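# Put the block into the white tray

## Task

Set the block down so it rests on the bottom of the white tray; any side of the block may face down.

## Robot and tools

Robot: two arms, left_arm and right_arm. Each ends in a five-finger hand: left_arm has a left hand and right_arm a right hand (mirror images). Base positions in the scene frame: left_arm (+0.040, +0.288, +0.006) m, right_arm (+0.003, -0.234, +0.013) m, both facing almost straight along +x. A camera stand sits behind the arms.

Frames. Scene frame: origin at table-top height, halfway between the nominal bases, +z up, +x out over the table, +y toward left_arm. Fixed cameras and the table use the scene frame. Each arm's reported hand pose, its Hand target, its offsets and its wrist-camera pose use that arm's own base frame, which is the scene frame shifted to the base.

Hand point: a point fixed to the palm, 0.05 m in front of it and 0.15 m from the wrist face. Its +z runs along the straight fingers, +y comes out of the palm, +x runs across the palm (away from the thumb on the right hand, toward it on the left). Straight fingertips reach 0.06 to 0.07 m past the point. A wrist bracket on the little-finger side can strike things.

A row is 28 numbers, each in [-1, 1], always covering both arms: left dx, dy, dz, rx, ry, rz, then left little, ring, middle, index, thumb_bend, thumb_turn, force_limit, speed; then the same 14 for the right arm. The first six numbers for an arm are an offset, not a pose. They count from the arm's Hand target as it was when the action or move began, along that arm's base axes. 1.0 equals 0.6 m for dx, dy, dz and 180 degrees for the rotation vector rx, ry, rz, which turns about the Hand target's position. All six at 0 asks again for the current Hand target. Repeating an offset in a new call moves further.

Hand numbers are absolute targets. Fingers and thumb_bend: -1 straight, +1 curled. thumb_turn: -1 beside the palm, +1 across in front of it. With thumb_turn at +1 the hand can enclose an object roughly 0.035 to 0.065 m thick. force_limit: -1 is about 0 N, +1 about 10 N at the fingertip (15 N for the two thumb motors). speed: -1 nearly stopped, rising linearly to full at +0.48 and above. For a soft grip close with speed at -0.94 or below. There is no 'leave unchanged' value: resend the last eight hand numbers you sent for that arm; if you have sent none, use its hand_measured six values plus hand_force_limit and hand_speed.

Tools.
execute_actions: actions is a list of actions; each action is a list of up to 15 rows, one per 1/30 s step; a short list keeps its last row until 15 steps pass. Every row in an action counts from that action's start pose. cameras: list of camera names, ["all"], [] or null (null shows all only when actions is empty).
move: target is one row or a list of up to 15 rows, every offset counted from the same starting Hand target. speed: top hand speed in m/s, 0.002 to 4.3, default 0.25 (turning up to twice that in rad/s); one value or one per target. blend: corner rounding in metres, one value or one per target; 0 stops at each target. blocking=false returns early while the move goes on. Paths are straight, do not avoid obstacles, finish together and are capped at 10 s. The result adds a move: line with the ending (done, off_target, moving, held, fault) and any limits (paced = clipped, held = steps withheld).
wait: seconds from 0 to 10; arms keep their last command.
stop: brakes a running move.
zoom_image: camera and region [x0, y0, x1, y1] in pixels from the top-left, at most 504 by 504, on that camera's newest image.
show_instructions: shows the reference pages.
finished_scene: scene = the current scene number (shown at the end of each result); ends the scene for good.

Cameras: cam_head_left, cam_head_right, cam_high, cam_low, cam_left_wrist, cam_right_wrist, all 672x504.

Results: end_effector_position (m) and end_effector_quat_wxyz in each arm's base frame, may be off by a few cm. Hand target is the last commanded pose after clipping; the next offset counts from it. Arms often settle 1 to 3 cm (sometimes 5) short of it, usually low, without touching anything; any new command, even zeros, asks for it again, and you may add the missing distance. Orientation commands are clipped to 40 degrees from the current one each step. hand_measured, hand_stopped_by (moving, target, force, stalled, fault) and hand_load_n list the six motors in row order; a lost grip shows as hand_load_n falling near 0. Joint torques include the arm's own weight. Joint ranges (rad): waist -2.880 to 2.880, shoulder 0 to 3.142, elbow 0 to 3.019, wrist pitch -1.693 to 1.571, wrist yaw -1.571 to 1.571, wrist roll -2.094 to 2.094.

Avoid: dropping the block or releasing it while it moves; letting anything fall from the table; fast contact or pushing far past a contact; arms touching each other or a hand closing on the other hand; paths near an arm's own base; long stretched holds or pushing into unreachable poses (MOTOR HOT at 85 °C, fault and collapse at 100 °C). A blocked arm keeps pressing until you command it back past its hand point. Objects may be nudged occasionally by outside pushes.

Each tool is called by a JSON object that holds its "op" and its "data", one argument or row to a line.

Reference images:

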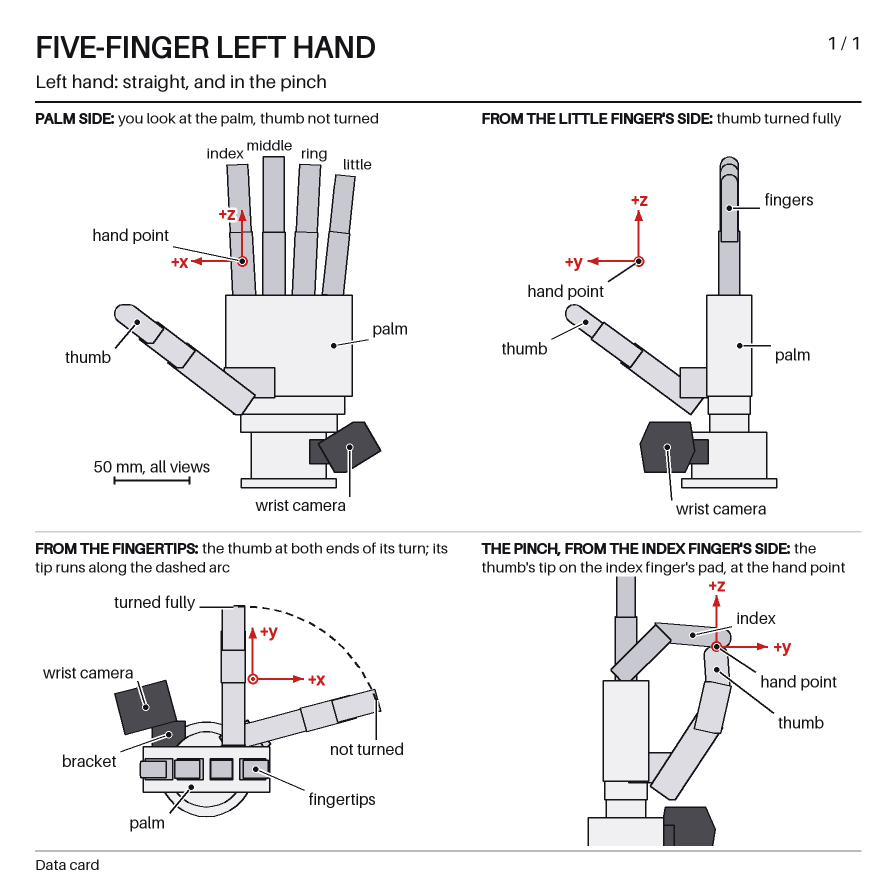

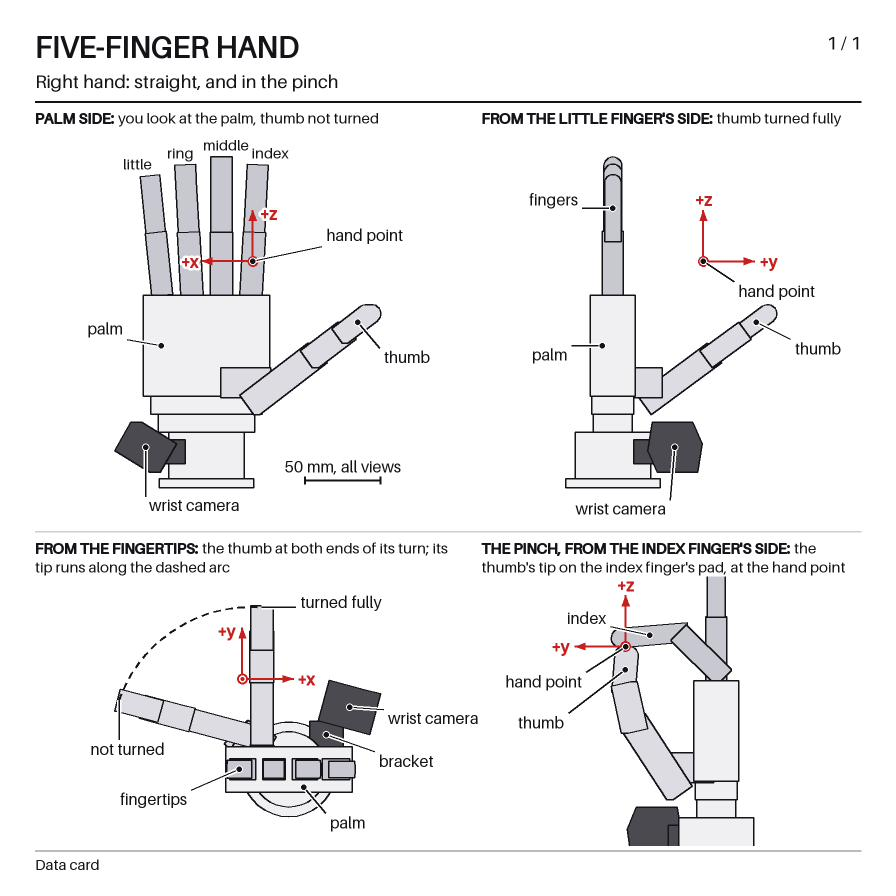

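## Session

{"op": "execute_actions", "data": {
  "actions": []
}}

Scene clock: 0.00 s.
left_arm: end_effector_position=(+0.5574, +0.1161, +0.1435) hand_measured=(-1.000, -1.000, -1.000, -1.000, -1.000, -1.000) hand_load_n=(+0.0, +0.0, +0.0, +0.5, +0.0, +0.0) hand_stopped_by=(target, target, target, target, target, target) hand_force_limit=0.00 hand_speed=-0.80 end_effector_quat_wxyz=(+0.678, -0.512, +0.459, -0.259) | right_arm: end_effector_position=(+0.1637, +0.3063, +0.3798) hand_measured=(-1.000, -1.000, -1.000, -1.000, -1.000, -1.000) hand_load_n=(+0.0, +0.0, +0.0, +0.0, +0.0, +0.0) hand_stopped_by=(target, target, target, target, target, target) hand_force_limit=0.00 hand_speed=-0.80 end_effector_quat_wxyz=(+0.664, -0.589, +0.351, -0.298)
Joint positions: left_arm=[0.086 1.565 0.602 1.02 -0.388 0.387] | right_arm=[1.428 0.461 0.615 -0.069 0.815 0.053]
Joint velocities: within noise
Joint torques (N m): no reading
Heat: left arm: hottest wrist roll 33 °C; right arm: hottest wrist roll 38 °C.
Hand target: left_arm +0.5629, +0.1166, +0.1480; +0.681, -0.511, +0.455, -0.262 | right_arm +0.1637, +0.3057, +0.3938; +0.671, -0.581, +0.354, -0.295

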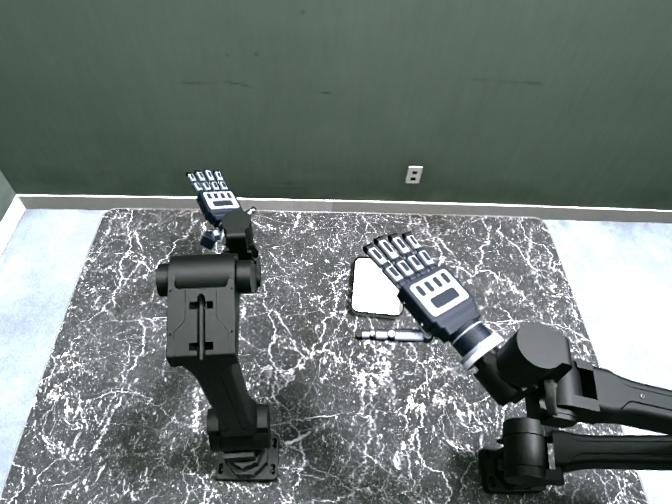

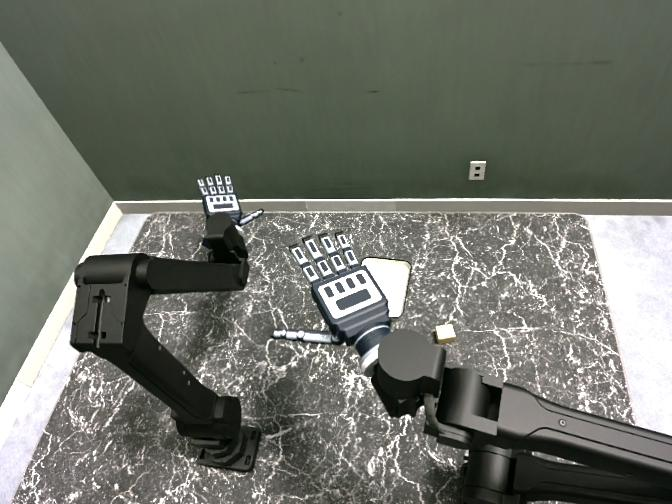

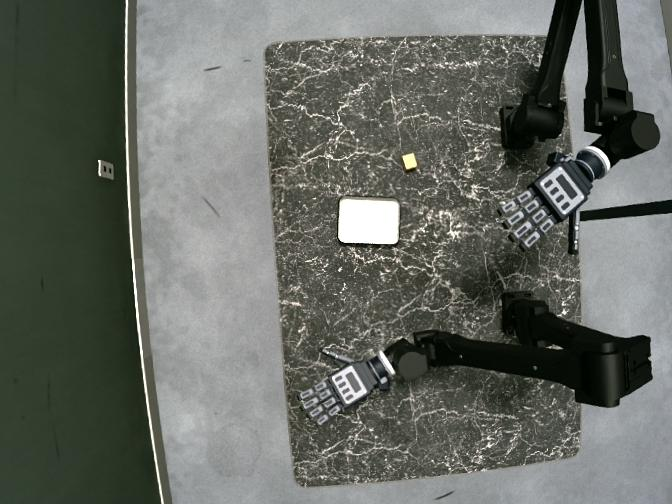

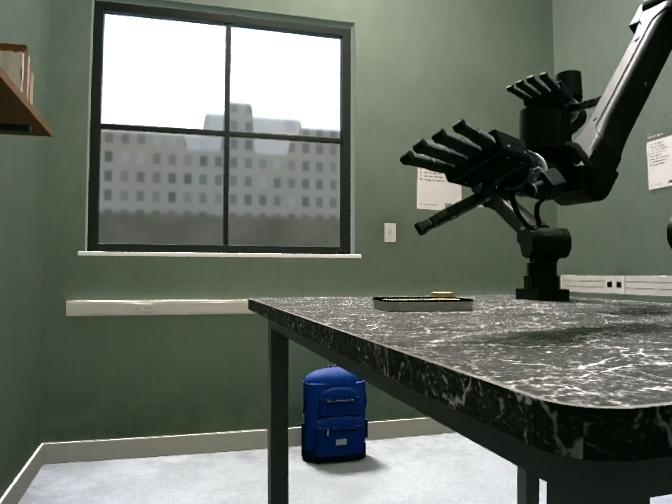

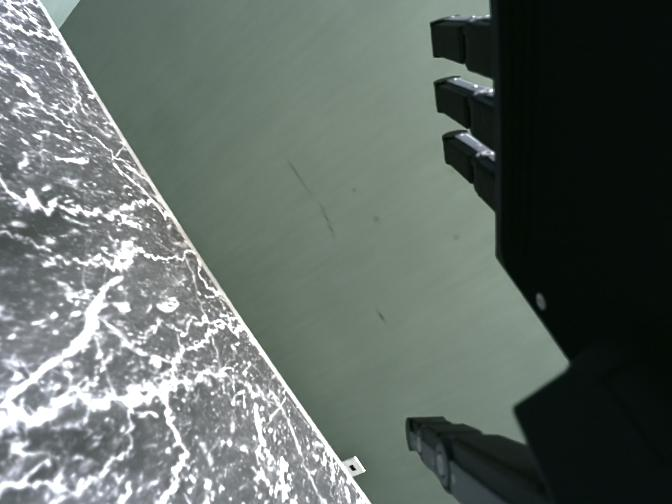

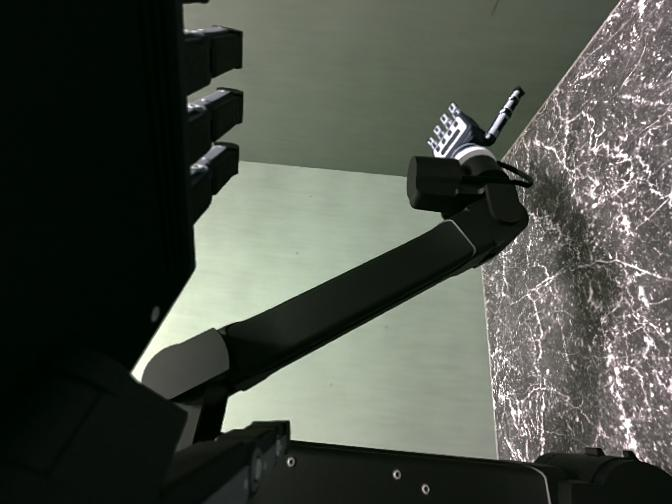

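{"op": "zoom_image", "data": {
  "camera": "cam_high",
  "region": [330, 130, 450, 260]
}}

{"op": "zoom_image", "data": {
  "camera": "cam_head_right",
  "region": [350, 240, 490, 360]
}}

{"op": "zoom_image", "data": {
  "camera": "cam_low",
  "region": [360, 270, 490, 330]
}}

Scaled by 3.877.

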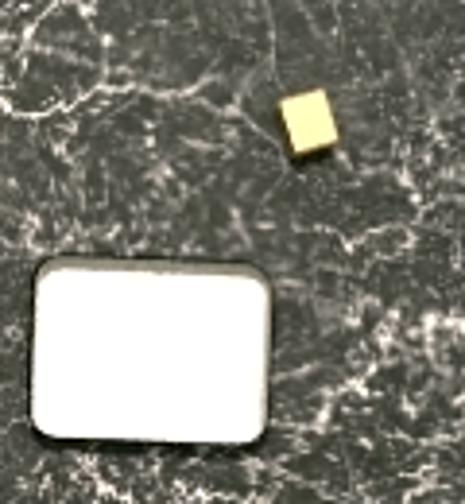

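Scaled by 3.600.

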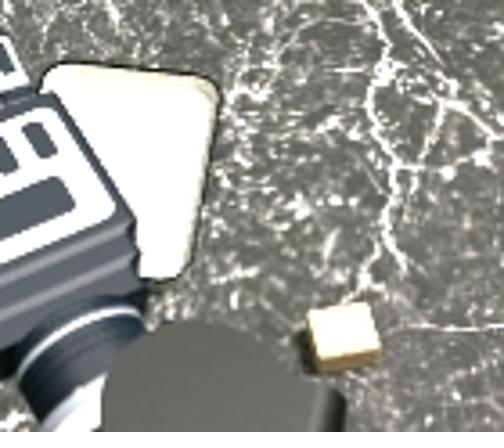

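Scaled by 3.877.

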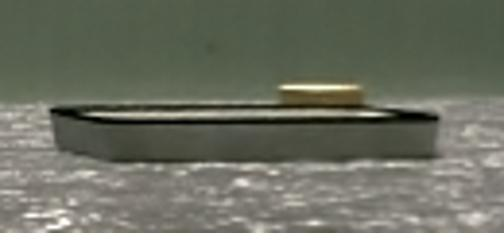

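{"op": "move", "data": {
  "target": [
    [0,0,0,0,0,0,-1,-1,-0.6,-0.6,-0.7,1,0,0, 0.26,-0.426,0,0,0,-0.294,-1,-1,-1,-1,-1,-1,0,-0.8],
    [0,0,0,0,0,0,-1,-1,-0.6,-0.6,-0.7,1,0,0, 0.093,-0.977,0,0,0,-0.594,-1,-1,-1,-1,-1,-1,0,-0.8]
  ],
  "speed": 0.4,
  "blend": 0.1,
  "cameras": ["cam_high", "cam_head_left"]
}}

Scene clock: 10.07 s.
left_arm: end_effector_position=(+0.5574, +0.1161, +0.1435) hand_measured=(-1.000, -1.000, -0.600, -0.600, -0.700, +1.000) hand_load_n=(+0.0, +0.0, +0.0, +0.0, +0.0, +0.5) hand_stopped_by=(target, target, target, target, target, target) hand_force_limit=0.00 hand_speed=0.00 end_effector_quat_wxyz=(+0.678, -0.512, +0.459, -0.259) | right_arm: end_effector_position=(+0.2188, -0.2776, +0.3734) hand_measured=(-1.000, -1.000, -1.000, -1.000, -1.000, -1.000) hand_load_n=(+0.0, +0.0, +0.0, +0.0, +0.0, -0.5) hand_stopped_by=(target, target, target, target, target, target) hand_force_limit=0.00 hand_speed=-0.80 end_effector_quat_wxyz=(+0.150, -0.077, +0.687, -0.707)
Joint positions: left_arm=[0.086 1.565 0.602 1.02 -0.388 0.387] | right_arm=[-0.696 0.443 0.611 -0.117 0.553 0.071]
Joint torques (N m): left_arm=[0.97 -11.22 7.43 2.22 0.03 0.06] | right_arm=[0.91 1.14 10.26 2.88 -0.04 0.25]
Heat: left arm: hottest wrist roll 32 °C; right arm: hottest wrist roll 37 °C.
Hand target: left_arm +0.5629, +0.1166, +0.1480; +0.681, -0.511, +0.455, -0.262 | right_arm +0.2196, -0.2805, +0.3938; +0.163, -0.062, +0.677, -0.715
Off the commanded pose: left_arm 0.007 m, 1 deg | right_arm 0.021 m, 3 deg.
move: off_target (right_arm); blend cut to 0 m at target 1
Images, in order (width x height): cam_head_left 672x504, cam_high 672x504.

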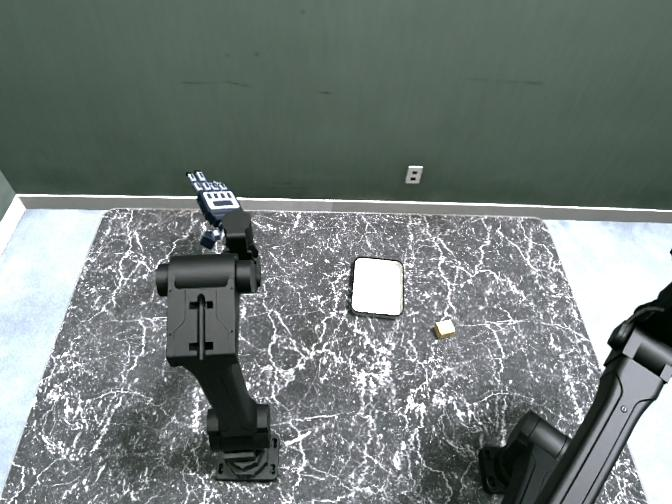

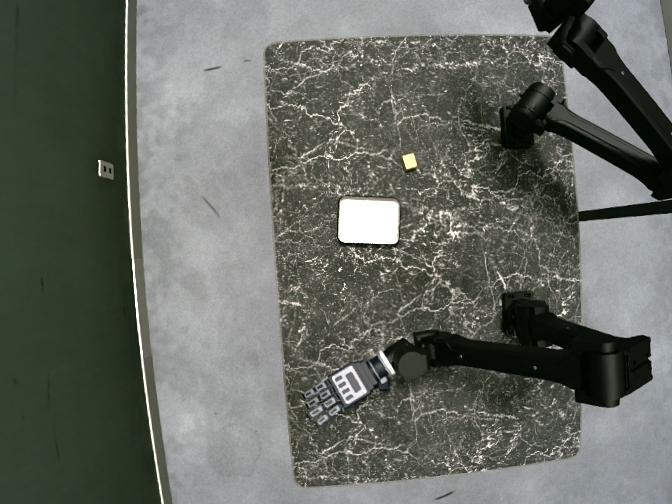

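{"op": "move", "data": {
  "target": [-0.428,-0.892,0.087,-0.0442,0.2079,-0.5523,-1,-1,-0.6,-0.6,-0.7,1,0,0, 0,0,0,0,0,0,-1,-1,-1,-1,-1,-1,0,-0.8],
  "speed": 0.4,
  "cameras": ["all"]
}}

Scene clock: 18.13 s.
left_arm: end_effector_position=(+0.2979, -0.4035, +0.1819) hand_measured=(-1.000, -1.000, -0.600, -0.600, -0.700, +1.000) hand_load_n=(+0.0, +0.0, +0.0, +0.5, +0.0, -0.5) hand_stopped_by=(target, target, target, target, target, target) hand_force_limit=0.00 hand_speed=0.00 end_effector_quat_wxyz=(+0.053, -0.082, +0.835, -0.541) | right_arm: end_effector_position=(+0.2187, -0.2776, +0.3735) hand_measured=(-1.000, -1.000, -1.000, -1.000, -1.000, -1.000) hand_load_n=(+0.0, +0.0, +0.0, +0.0, +0.0, +0.0) hand_stopped_by=(target, target, target, target, target, target) hand_force_limit=0.00 hand_speed=-0.80 end_effector_quat_wxyz=(+0.150, -0.077, +0.687, -0.707)
Joint positions: left_arm=[-0.692 1.275 0.846 -0.095 0.613 0.321] | right_arm=[-0.697 0.443 0.611 -0.117 0.553 0.071]
Joint torques (N m): left_arm=[-0.44 -9.17 13 1.52 0.33 -0.19] | right_arm=[1.03 1.08 10.3 2.88 -0.03 0.23]
Heat: left arm: hottest wrist roll 32 °C; right arm: hottest wrist roll 37 °C.
Hand target: left_arm +0.3060, -0.4187, +0.2002; +0.052, -0.079, +0.830, -0.549 | right_arm +0.2195, -0.2805, +0.3939; +0.163, -0.061, +0.677, -0.715
Off the commanded pose: left_arm 0.025 m, 1 deg | right_arm 0.021 m, 3 deg.
move: off_target (left_arm, right_arm)
camera_calibration:
cam_left_wrist: T_world_to_cam=[[-0.182624, -0.426105, 0.886049, -0.278465], [-0.901122, 0.432982, 0.022492, 0.432331], [-0.393227, -0.794331, -0.463045, -0.00402951], [0, 0, 0, 1]] pos_world=[0.337144, -0.309048, 0.235144]
cam_right_wrist: T_world_to_cam=[[-0.0530379, -0.0728353, -0.995933, 0.36746], [0.613311, 0.784692, -0.0900483, 0.111892], [0.788059, -0.615592, 0.00305223, -0.231683], [0, 0, 0, 1]] pos_world=[0.133444, -0.203659, 0.376749]

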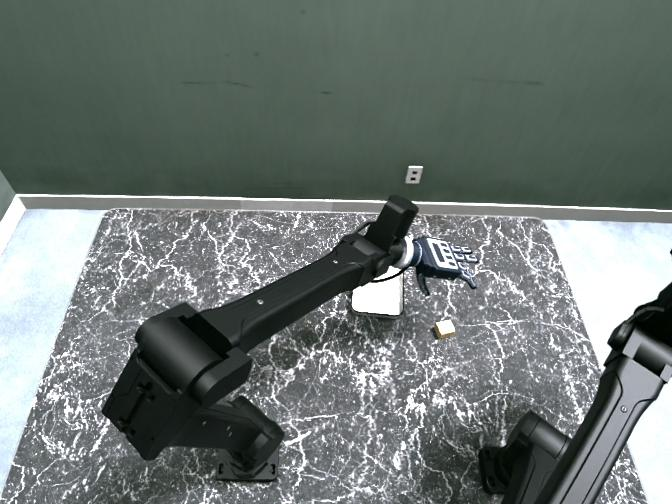

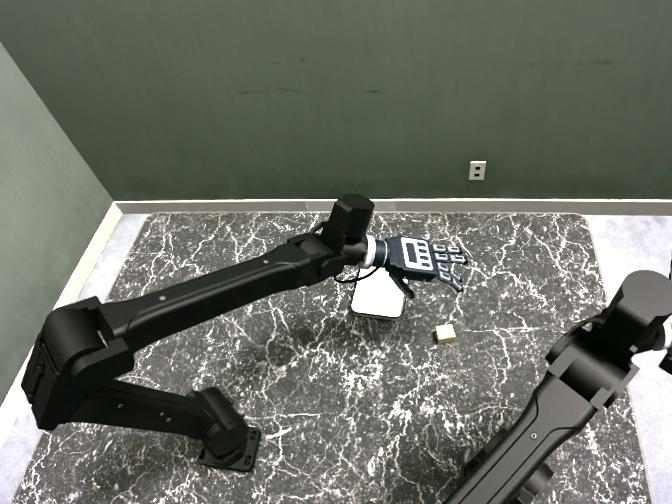

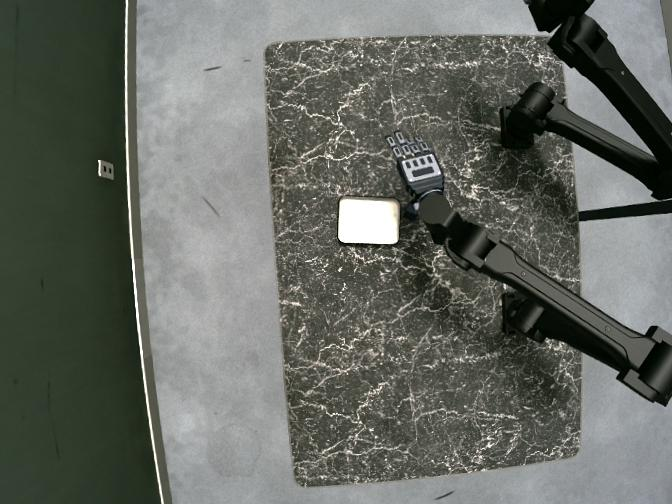

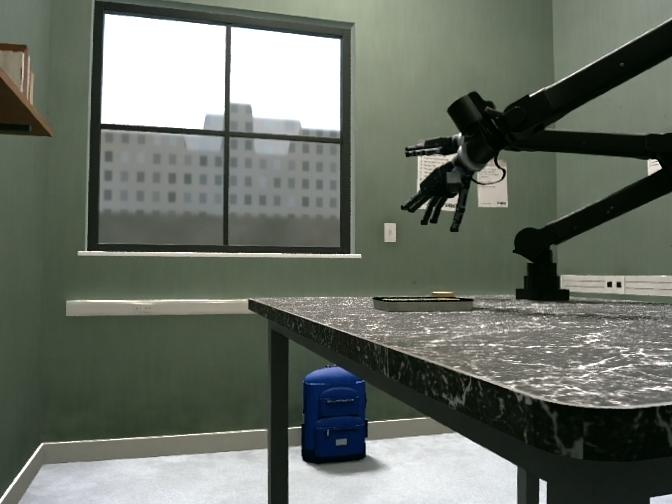

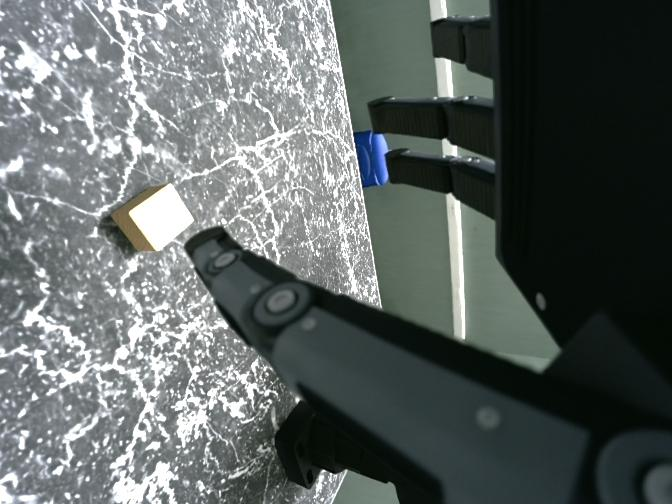

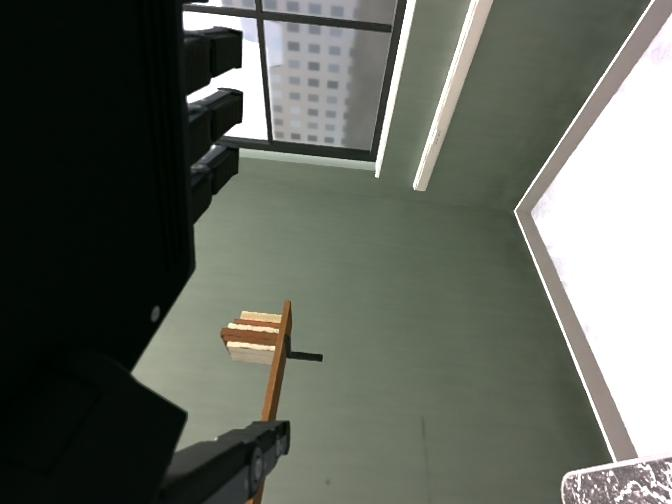

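{"op": "zoom_image", "data": {
  "camera": "cam_left_wrist",
  "region": [80, 150, 280, 300]
}}

{"op": "zoom_image", "data": {
  "camera": "cam_low",
  "region": [370, 80, 530, 320]
}}

{"op": "zoom_image", "data": {
  "camera": "cam_high",
  "region": [330, 110, 470, 250]
}}

Scaled by 2.520.

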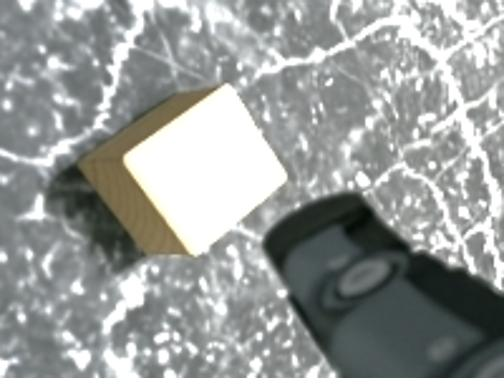

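Scaled by 2.100.

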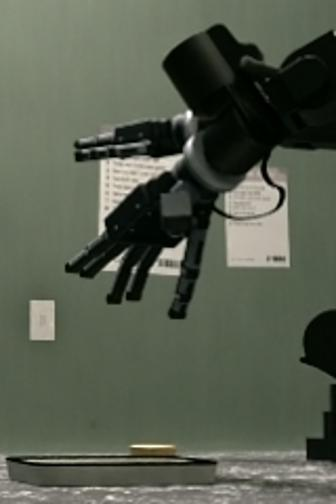

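Scaled by 3.600.

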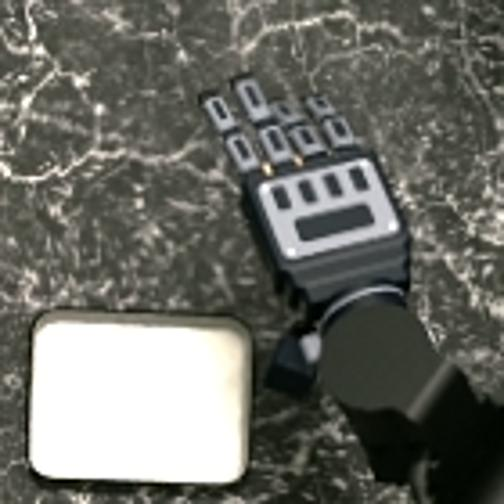

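{"op": "move", "data": {
  "target": [-0.0245,-0.078,-0.162,0.0437,0.0085,0.0111,-1,-1,-0.44,-0.44,-0.76,1,0,0, 0,0,0,0,0,0,-1,-1,-1,-1,-1,-1,0,-0.8],
  "speed": 0.2,
  "cameras": ["cam_high","cam_low","cam_left_wrist"]
}}

{"op": "zoom_image", "data": {
  "camera": "cam_low",
  "region": [370, 130, 530, 320]
}}

{"op": "zoom_image", "data": {
  "camera": "cam_left_wrist",
  "region": [80, 100, 480, 400]
}}

Scene clock: 25.20 s.
left_arm: end_effector_position=(+0.2805, -0.4455, +0.0859) hand_measured=(-1.000, -1.000, -0.440, -0.440, -0.760, +1.000) hand_load_n=(+0.0, +0.0, +0.0, +0.0, +0.0, +0.5) hand_stopped_by=(target, target, target, target, target, target) hand_force_limit=0.00 hand_speed=0.00 end_effector_quat_wxyz=(+0.048, -0.100, +0.875, -0.472) | right_arm: end_effector_position=(+0.2187, -0.2776, +0.3735) hand_measured=(-1.000, -1.000, -1.000, -1.000, -1.000, -1.000) hand_load_n=(+0.0, +0.0, +0.0, -0.5, +0.0, +0.0) hand_stopped_by=(target, target, target, target, target, target) hand_force_limit=0.00 hand_speed=-0.80 end_effector_quat_wxyz=(+0.150, -0.077, +0.687, -0.707)
Joint positions: left_arm=[-0.833 1.48 0.846 -0.015 0.43 0.295] | right_arm=[-0.697 0.443 0.611 -0.117 0.553 0.071]
Joint torques (N m): left_arm=[-0.38 -12.45 11.63 2.69 0.05 -0.18] | right_arm=[0.73 1.08 10.28 2.88 -0.04 0.24]
Heat: left arm: hottest elbow 32 °C; right arm: hottest wrist roll 37 °C.
Hand target: left_arm +0.2914, -0.4655, +0.1030; +0.056, -0.097, +0.865, -0.489 | right_arm +0.2195, -0.2805, +0.3939; +0.163, -0.061, +0.677, -0.715
Off the commanded pose: left_arm 0.028 m, 2 deg | right_arm 0.021 m, 3 deg.
move: off_target (left_arm, right_arm)
camera_calibration:
cam_left_wrist: T_world_to_cam=[[-0.13402, -0.56193, 0.816256, -0.282602], [-0.90823, 0.399156, 0.125668, 0.415059], [-0.39643, -0.724506, -0.563857, -0.0479085], [0, 0, 0, 1]] pos_world=[0.320102, -0.359186, 0.151502]
Images, in order (width x height): cam_high 672x504, cam_low 672x504, cam_left_wrist 672x504.

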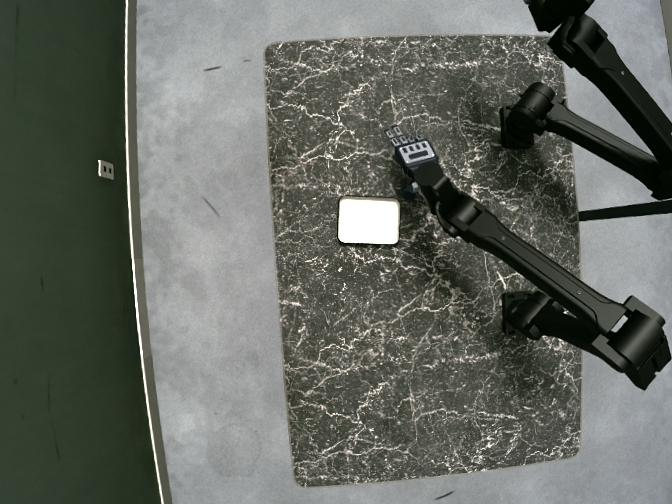

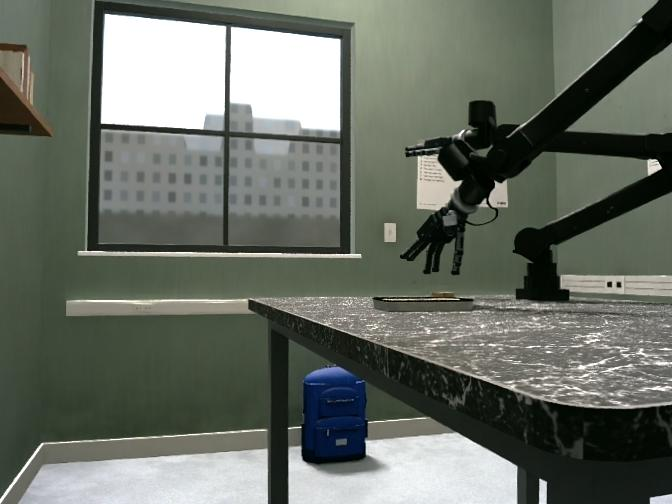

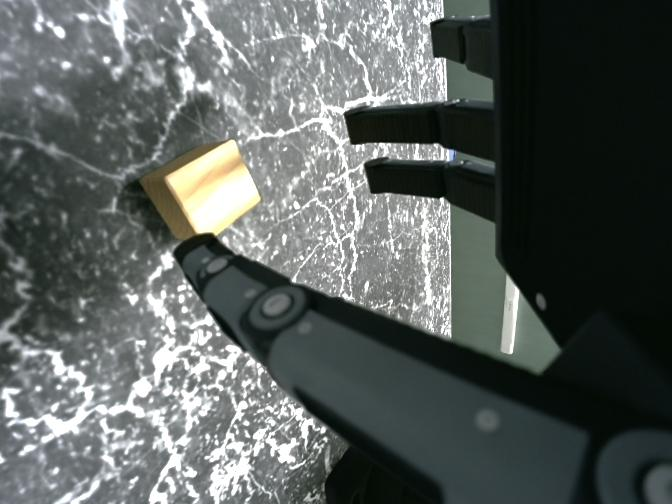

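Scaled by 2.653.

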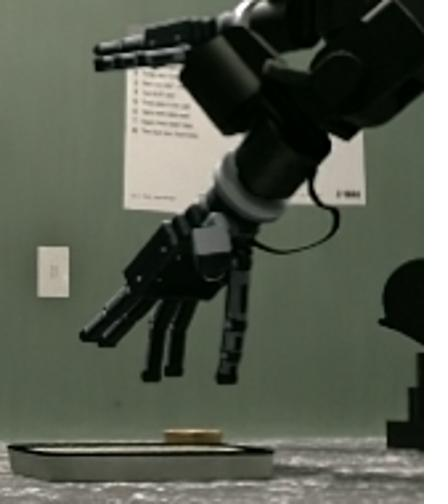

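Scaled by 1.260.

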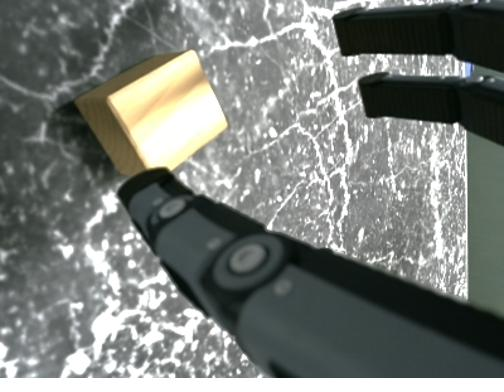

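{"op": "move", "data": {
  "target": [0.0102,0.0058,-0.060,0,0,0,-1,-1,-0.44,-0.44,-0.76,1,0,0, 0,0,0,0,0,0,-1,-1,-1,-1,-1,-1,0,-0.8],
  "speed": 0.15,
  "cameras": ["cam_high","cam_low","cam_left_wrist"]
}}

{"op": "zoom_image", "data": {
  "camera": "cam_low",
  "region": [390, 200, 500, 320]
}}

{"op": "zoom_image", "data": {
  "camera": "cam_left_wrist",
  "region": [130, 100, 430, 300]
}}

Scene clock: 27.93 s.
left_arm: end_effector_position=(+0.2909, -0.4581, +0.0679) hand_measured=(-1.000, -1.000, -0.440, -0.440, -0.760, +1.000) hand_load_n=(+0.0, +0.0, +0.0, +0.0, +0.0, +0.0) hand_stopped_by=(target, target, target, target, target, target) hand_force_limit=0.00 hand_speed=0.00 end_effector_quat_wxyz=(+0.055, -0.094, +0.868, -0.485) | right_arm: end_effector_position=(+0.2187, -0.2776, +0.3735) hand_measured=(-1.000, -1.000, -1.000, -1.000, -1.000, -1.000) hand_load_n=(+0.0, +0.0, +0.0, +0.0, +0.0, -0.5) hand_stopped_by=(target, target, target, target, target, target) hand_force_limit=0.00 hand_speed=-0.80 end_effector_quat_wxyz=(+0.150, -0.077, +0.687, -0.707)
Joint positions: left_arm=[-0.833 1.548 0.846 0.087 0.435 0.295] | right_arm=[-0.697 0.443 0.611 -0.117 0.553 0.071]
Joint torques (N m): left_arm=[1.67 -11.63 8.29 2.78 0.3 -0.09] | right_arm=[0.73 0.97 10.28 2.81 -0.03 0.23]
Heat: left arm: hottest elbow 33 °C; right arm: hottest wrist roll 37 °C.
Hand target: left_arm +0.2976, -0.4620, +0.0671; +0.056, -0.097, +0.865, -0.489 | right_arm +0.2195, -0.2805, +0.3939; +0.163, -0.061, +0.677, -0.715
Off the commanded pose: left_arm 0.008 m, 1 deg | right_arm 0.021 m, 3 deg.
move: off_target (right_arm)
camera_calibration:
cam_left_wrist: T_world_to_cam=[[-0.152814, -0.539203, 0.828196, -0.258593], [-0.90911, 0.40531, 0.0961363, 0.436821], [-0.387513, -0.73823, -0.552132, -0.0727561], [0, 0, 0, 1]] pos_world=[0.329408, -0.370193, 0.132]
Images, in order (width x height): cam_high 672x504, cam_low 672x504, cam_left_wrist 672x504.

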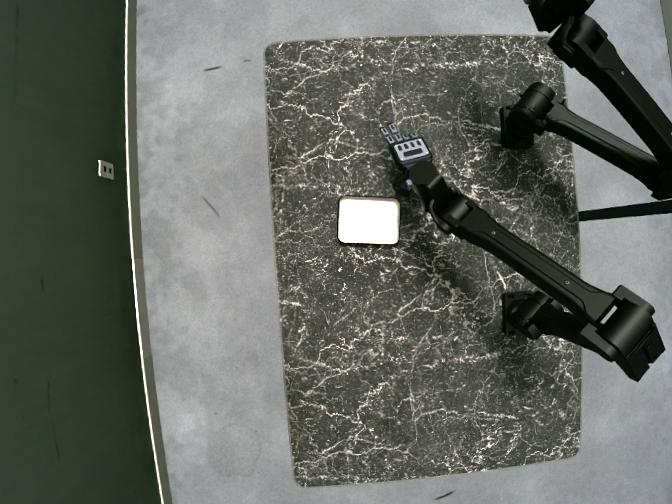

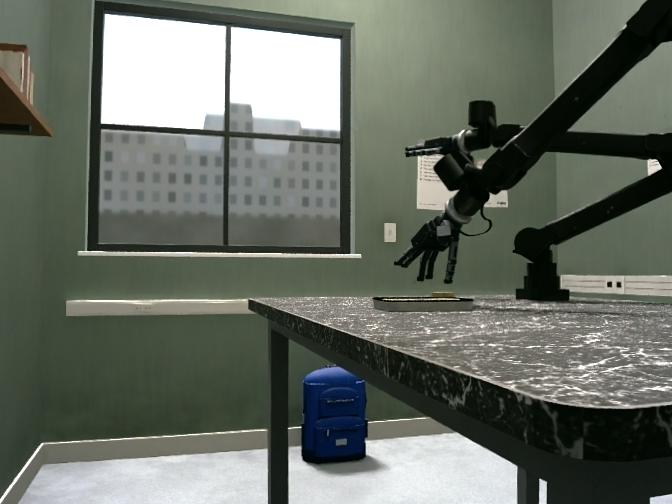

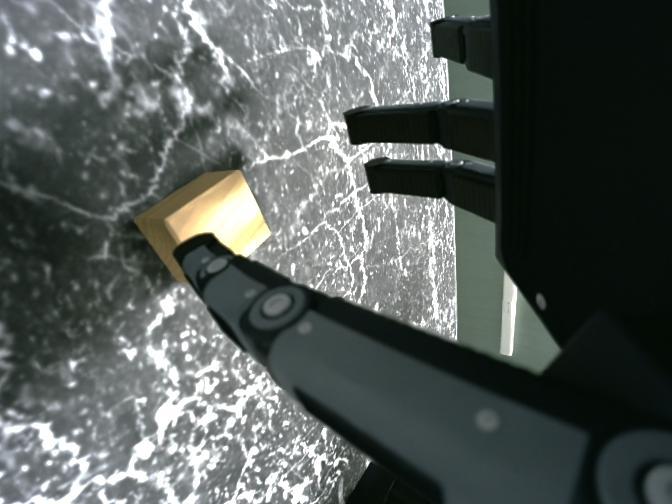

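Scaled by 4.200.

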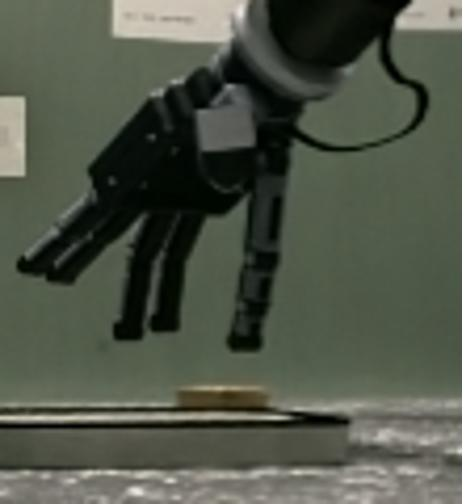

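Scaled by 1.680.

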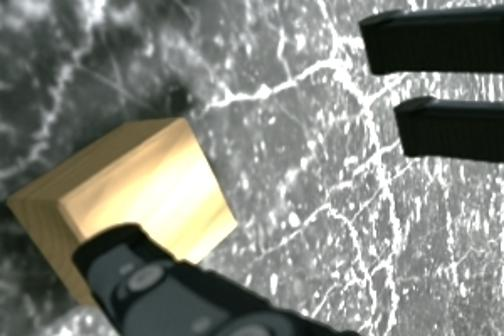

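{"op": "move", "data": {
  "target": [-0.011,0.0267,-0.0367,0,0,0,-1,-1,-0.44,-0.44,-0.76,1,0,0, 0,0,0,0,0,0,-1,-1,-1,-1,-1,-1,0,-0.8],
  "speed": 0.15,
  "cameras": ["cam_high","cam_low","cam_left_wrist"]
}}

{"op": "zoom_image", "data": {
  "camera": "cam_low",
  "region": [390, 200, 500, 320]
}}

{"op": "zoom_image", "data": {
  "camera": "cam_left_wrist",
  "region": [130, 100, 430, 300]
}}

Scene clock: 34.60 s.
left_arm: end_effector_position=(+0.2877, -0.4513, +0.0560) hand_measured=(-1.000, -1.000, -0.440, -0.440, -0.760, +1.000) hand_load_n=(+0.0, +0.0, +0.0, +0.0, +0.0, +0.0) hand_stopped_by=(target, target, target, target, target, target) hand_force_limit=0.00 hand_speed=0.00 end_effector_quat_wxyz=(+0.057, -0.092, +0.863, -0.493) | right_arm: end_effector_position=(+0.2187, -0.2776, +0.3735) hand_measured=(-1.000, -1.000, -1.000, -1.000, -1.000, -1.000) hand_load_n=(+0.5, +0.0, +0.0, +0.0, +0.0, +0.0) hand_stopped_by=(target, target, target, target, target, target) hand_force_limit=0.00 hand_speed=-0.80 end_effector_quat_wxyz=(+0.150, -0.077, +0.687, -0.707)
Joint positions: left_arm=[-0.825 1.556 0.801 0.158 0.446 0.295] | right_arm=[-0.697 0.443 0.611 -0.117 0.553 0.071]
Joint torques (N m): left_arm=[2.02 -12.45 6.65 2.54 0.32 0.03] | right_arm=[0.97 1.08 10.29 2.89 -0.04 0.25]
Heat: left arm: hottest elbow 33 °C; right arm: hottest wrist roll 36 °C.
Hand target: left_arm +0.2909, -0.4459, +0.0449; +0.056, -0.097, +0.865, -0.489 | right_arm +0.2195, -0.2805, +0.3939; +0.163, -0.061, +0.677, -0.715
Off the commanded pose: left_arm 0.012 m, 1 deg | right_arm 0.021 m, 3 deg.
move: off_target (left_arm, right_arm)
camera_calibration:
cam_left_wrist: T_world_to_cam=[[-0.159827, -0.524059, 0.836551, -0.237062], [-0.909231, 0.408142, 0.0819691, 0.434467], [-0.384389, -0.747517, -0.541723, -0.0812509], [0, 0, 0, 1]] pos_world=[0.32591, -0.362296, 0.118686]
Images, in order (width x height): cam_high 672x504, cam_low 672x504, cam_left_wrist 672x504.

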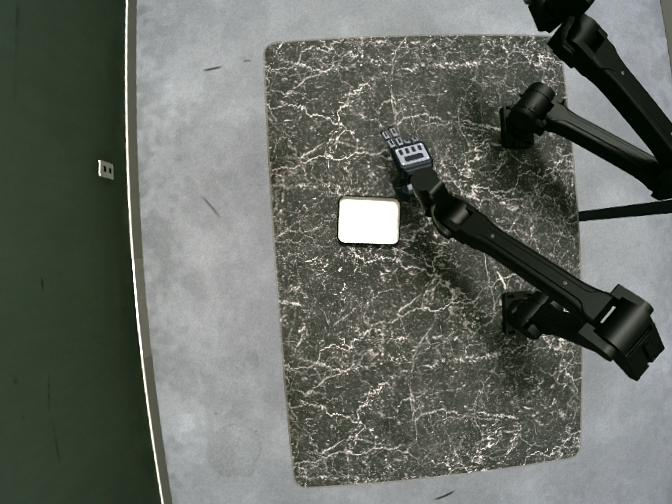

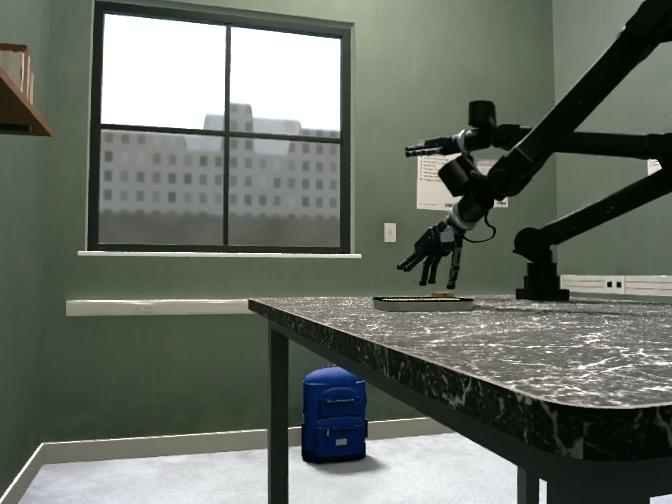

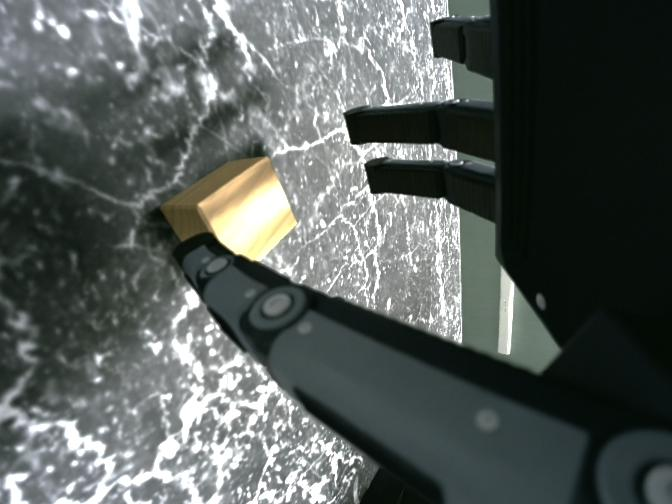

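Scaled by 4.200.

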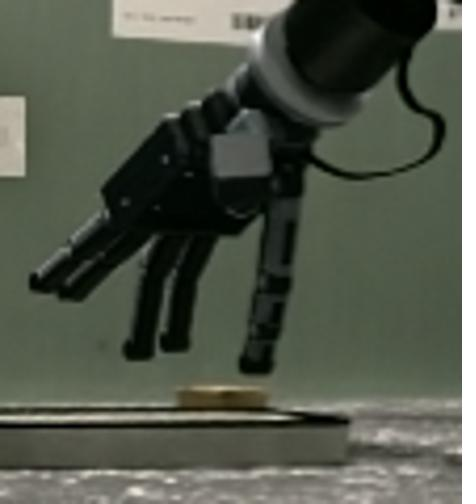

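Scaled by 1.680.

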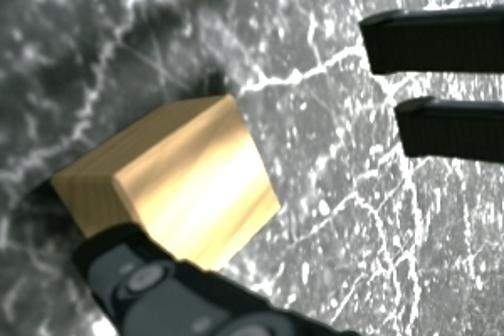

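{"op": "move", "data": {
  "target": [
    [-0.0022,0.015,0,0,0,0,-1,-1,-0.44,-0.44,-0.76,1,0,0, 0,0,0,0,0,0,-1,-1,-1,-1,-1,-1,0,-0.8],
    [-0.0022,0.0145,-0.022,0,0,0,-1,-1,-0.44,-0.44,-0.76,1,0,0, 0,0,0,0,0,0,-1,-1,-1,-1,-1,-1,0,-0.8]
  ],
  "speed": 0.1,
  "cameras": ["cam_high","cam_low","cam_left_wrist"]
}}

{"op": "zoom_image", "data": {
  "camera": "cam_low",
  "region": [390, 200, 500, 320]
}}

{"op": "zoom_image", "data": {
  "camera": "cam_left_wrist",
  "region": [130, 100, 430, 300]
}}

Scene clock: 36.87 s.
left_arm: end_effector_position=(+0.2869, -0.4431, +0.0435) hand_measured=(-1.000, -1.000, -0.440, -0.440, -0.760, +1.000) hand_load_n=(+0.0, +0.0, +0.0, +0.0, +0.0, +0.0) hand_stopped_by=(target, target, target, target, target, target) hand_force_limit=0.00 hand_speed=0.00 end_effector_quat_wxyz=(+0.056, -0.095, +0.863, -0.494) | right_arm: end_effector_position=(+0.2187, -0.2776, +0.3735) hand_measured=(-1.000, -1.000, -1.000, -1.000, -1.000, -1.000) hand_load_n=(+0.0, +0.0, +0.0, +0.0, +0.0, -0.5) hand_stopped_by=(target, target, target, target, target, target) hand_force_limit=0.00 hand_speed=-0.80 end_effector_quat_wxyz=(+0.150, -0.077, +0.687, -0.707)
Joint positions: left_arm=[-0.812 1.569 0.77 0.2 0.456 0.295] | right_arm=[-0.697 0.443 0.611 -0.117 0.553 0.071]
Joint torques (N m): left_arm=[1.67 -11.87 6.37 2.58 0.29 0.13] | right_arm=[0.91 1.14 10.29 2.88 -0.04 0.25]
Heat: left arm: hottest elbow 33 °C; right arm: hottest wrist roll 36 °C.
Hand target: left_arm +0.2897, -0.4372, +0.0318; +0.056, -0.097, +0.865, -0.489 | right_arm +0.2195, -0.2805, +0.3939; +0.163, -0.061, +0.677, -0.715
Off the commanded pose: left_arm 0.013 m, 1 deg | right_arm 0.021 m, 3 deg.
move: off_target (left_arm, right_arm)
camera_calibration:
cam_left_wrist: T_world_to_cam=[[-0.153063, -0.52272, 0.838651, -0.223943], [-0.910542, 0.4044, 0.0858728, 0.429958], [-0.384038, -0.750483, -0.537857, -0.0838828], [0, 0, 0, 1]] pos_world=[0.325003, -0.353887, 0.105772]
Images, in order (width x height): cam_high 672x504, cam_low 672x504, cam_left_wrist 672x504.

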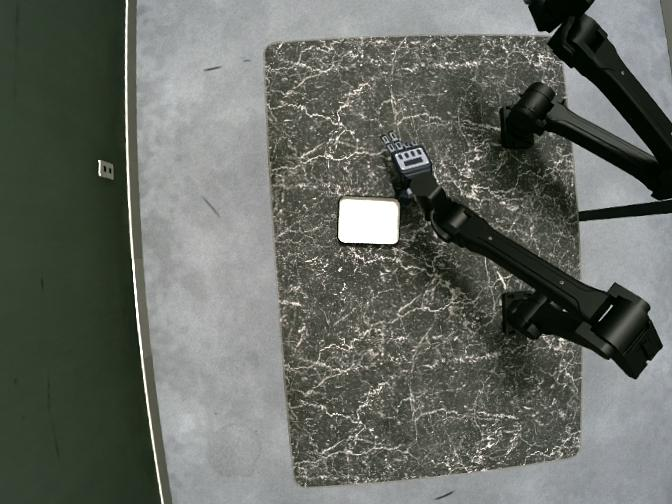

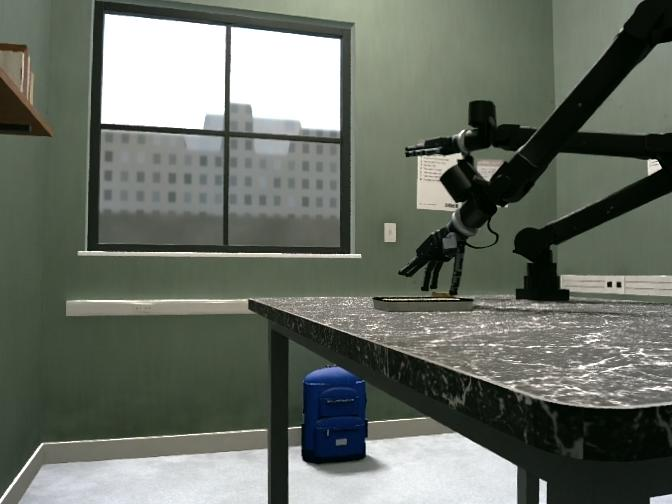

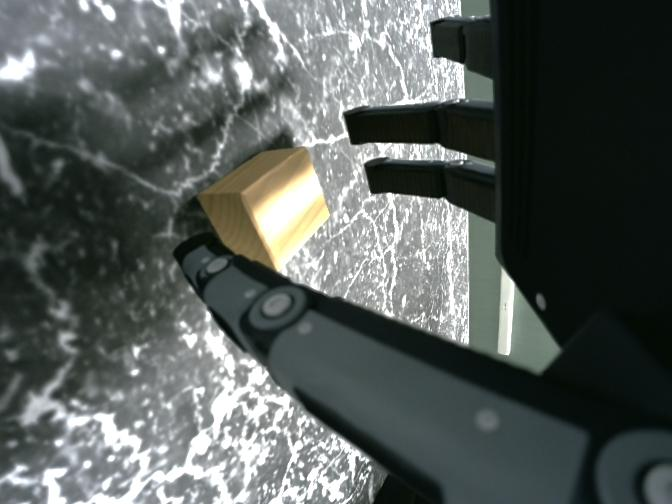

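Scaled by 4.200.

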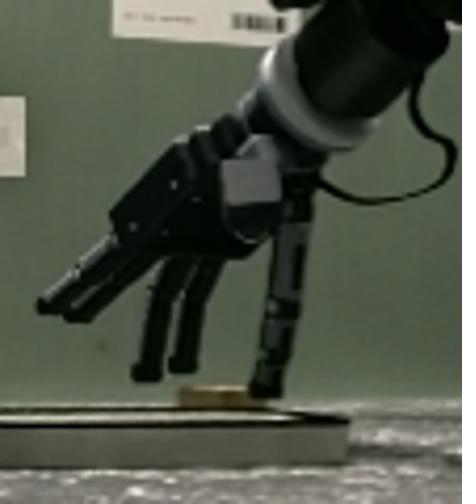

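Scaled by 1.680.

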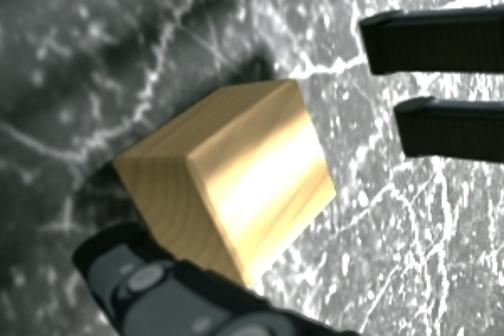

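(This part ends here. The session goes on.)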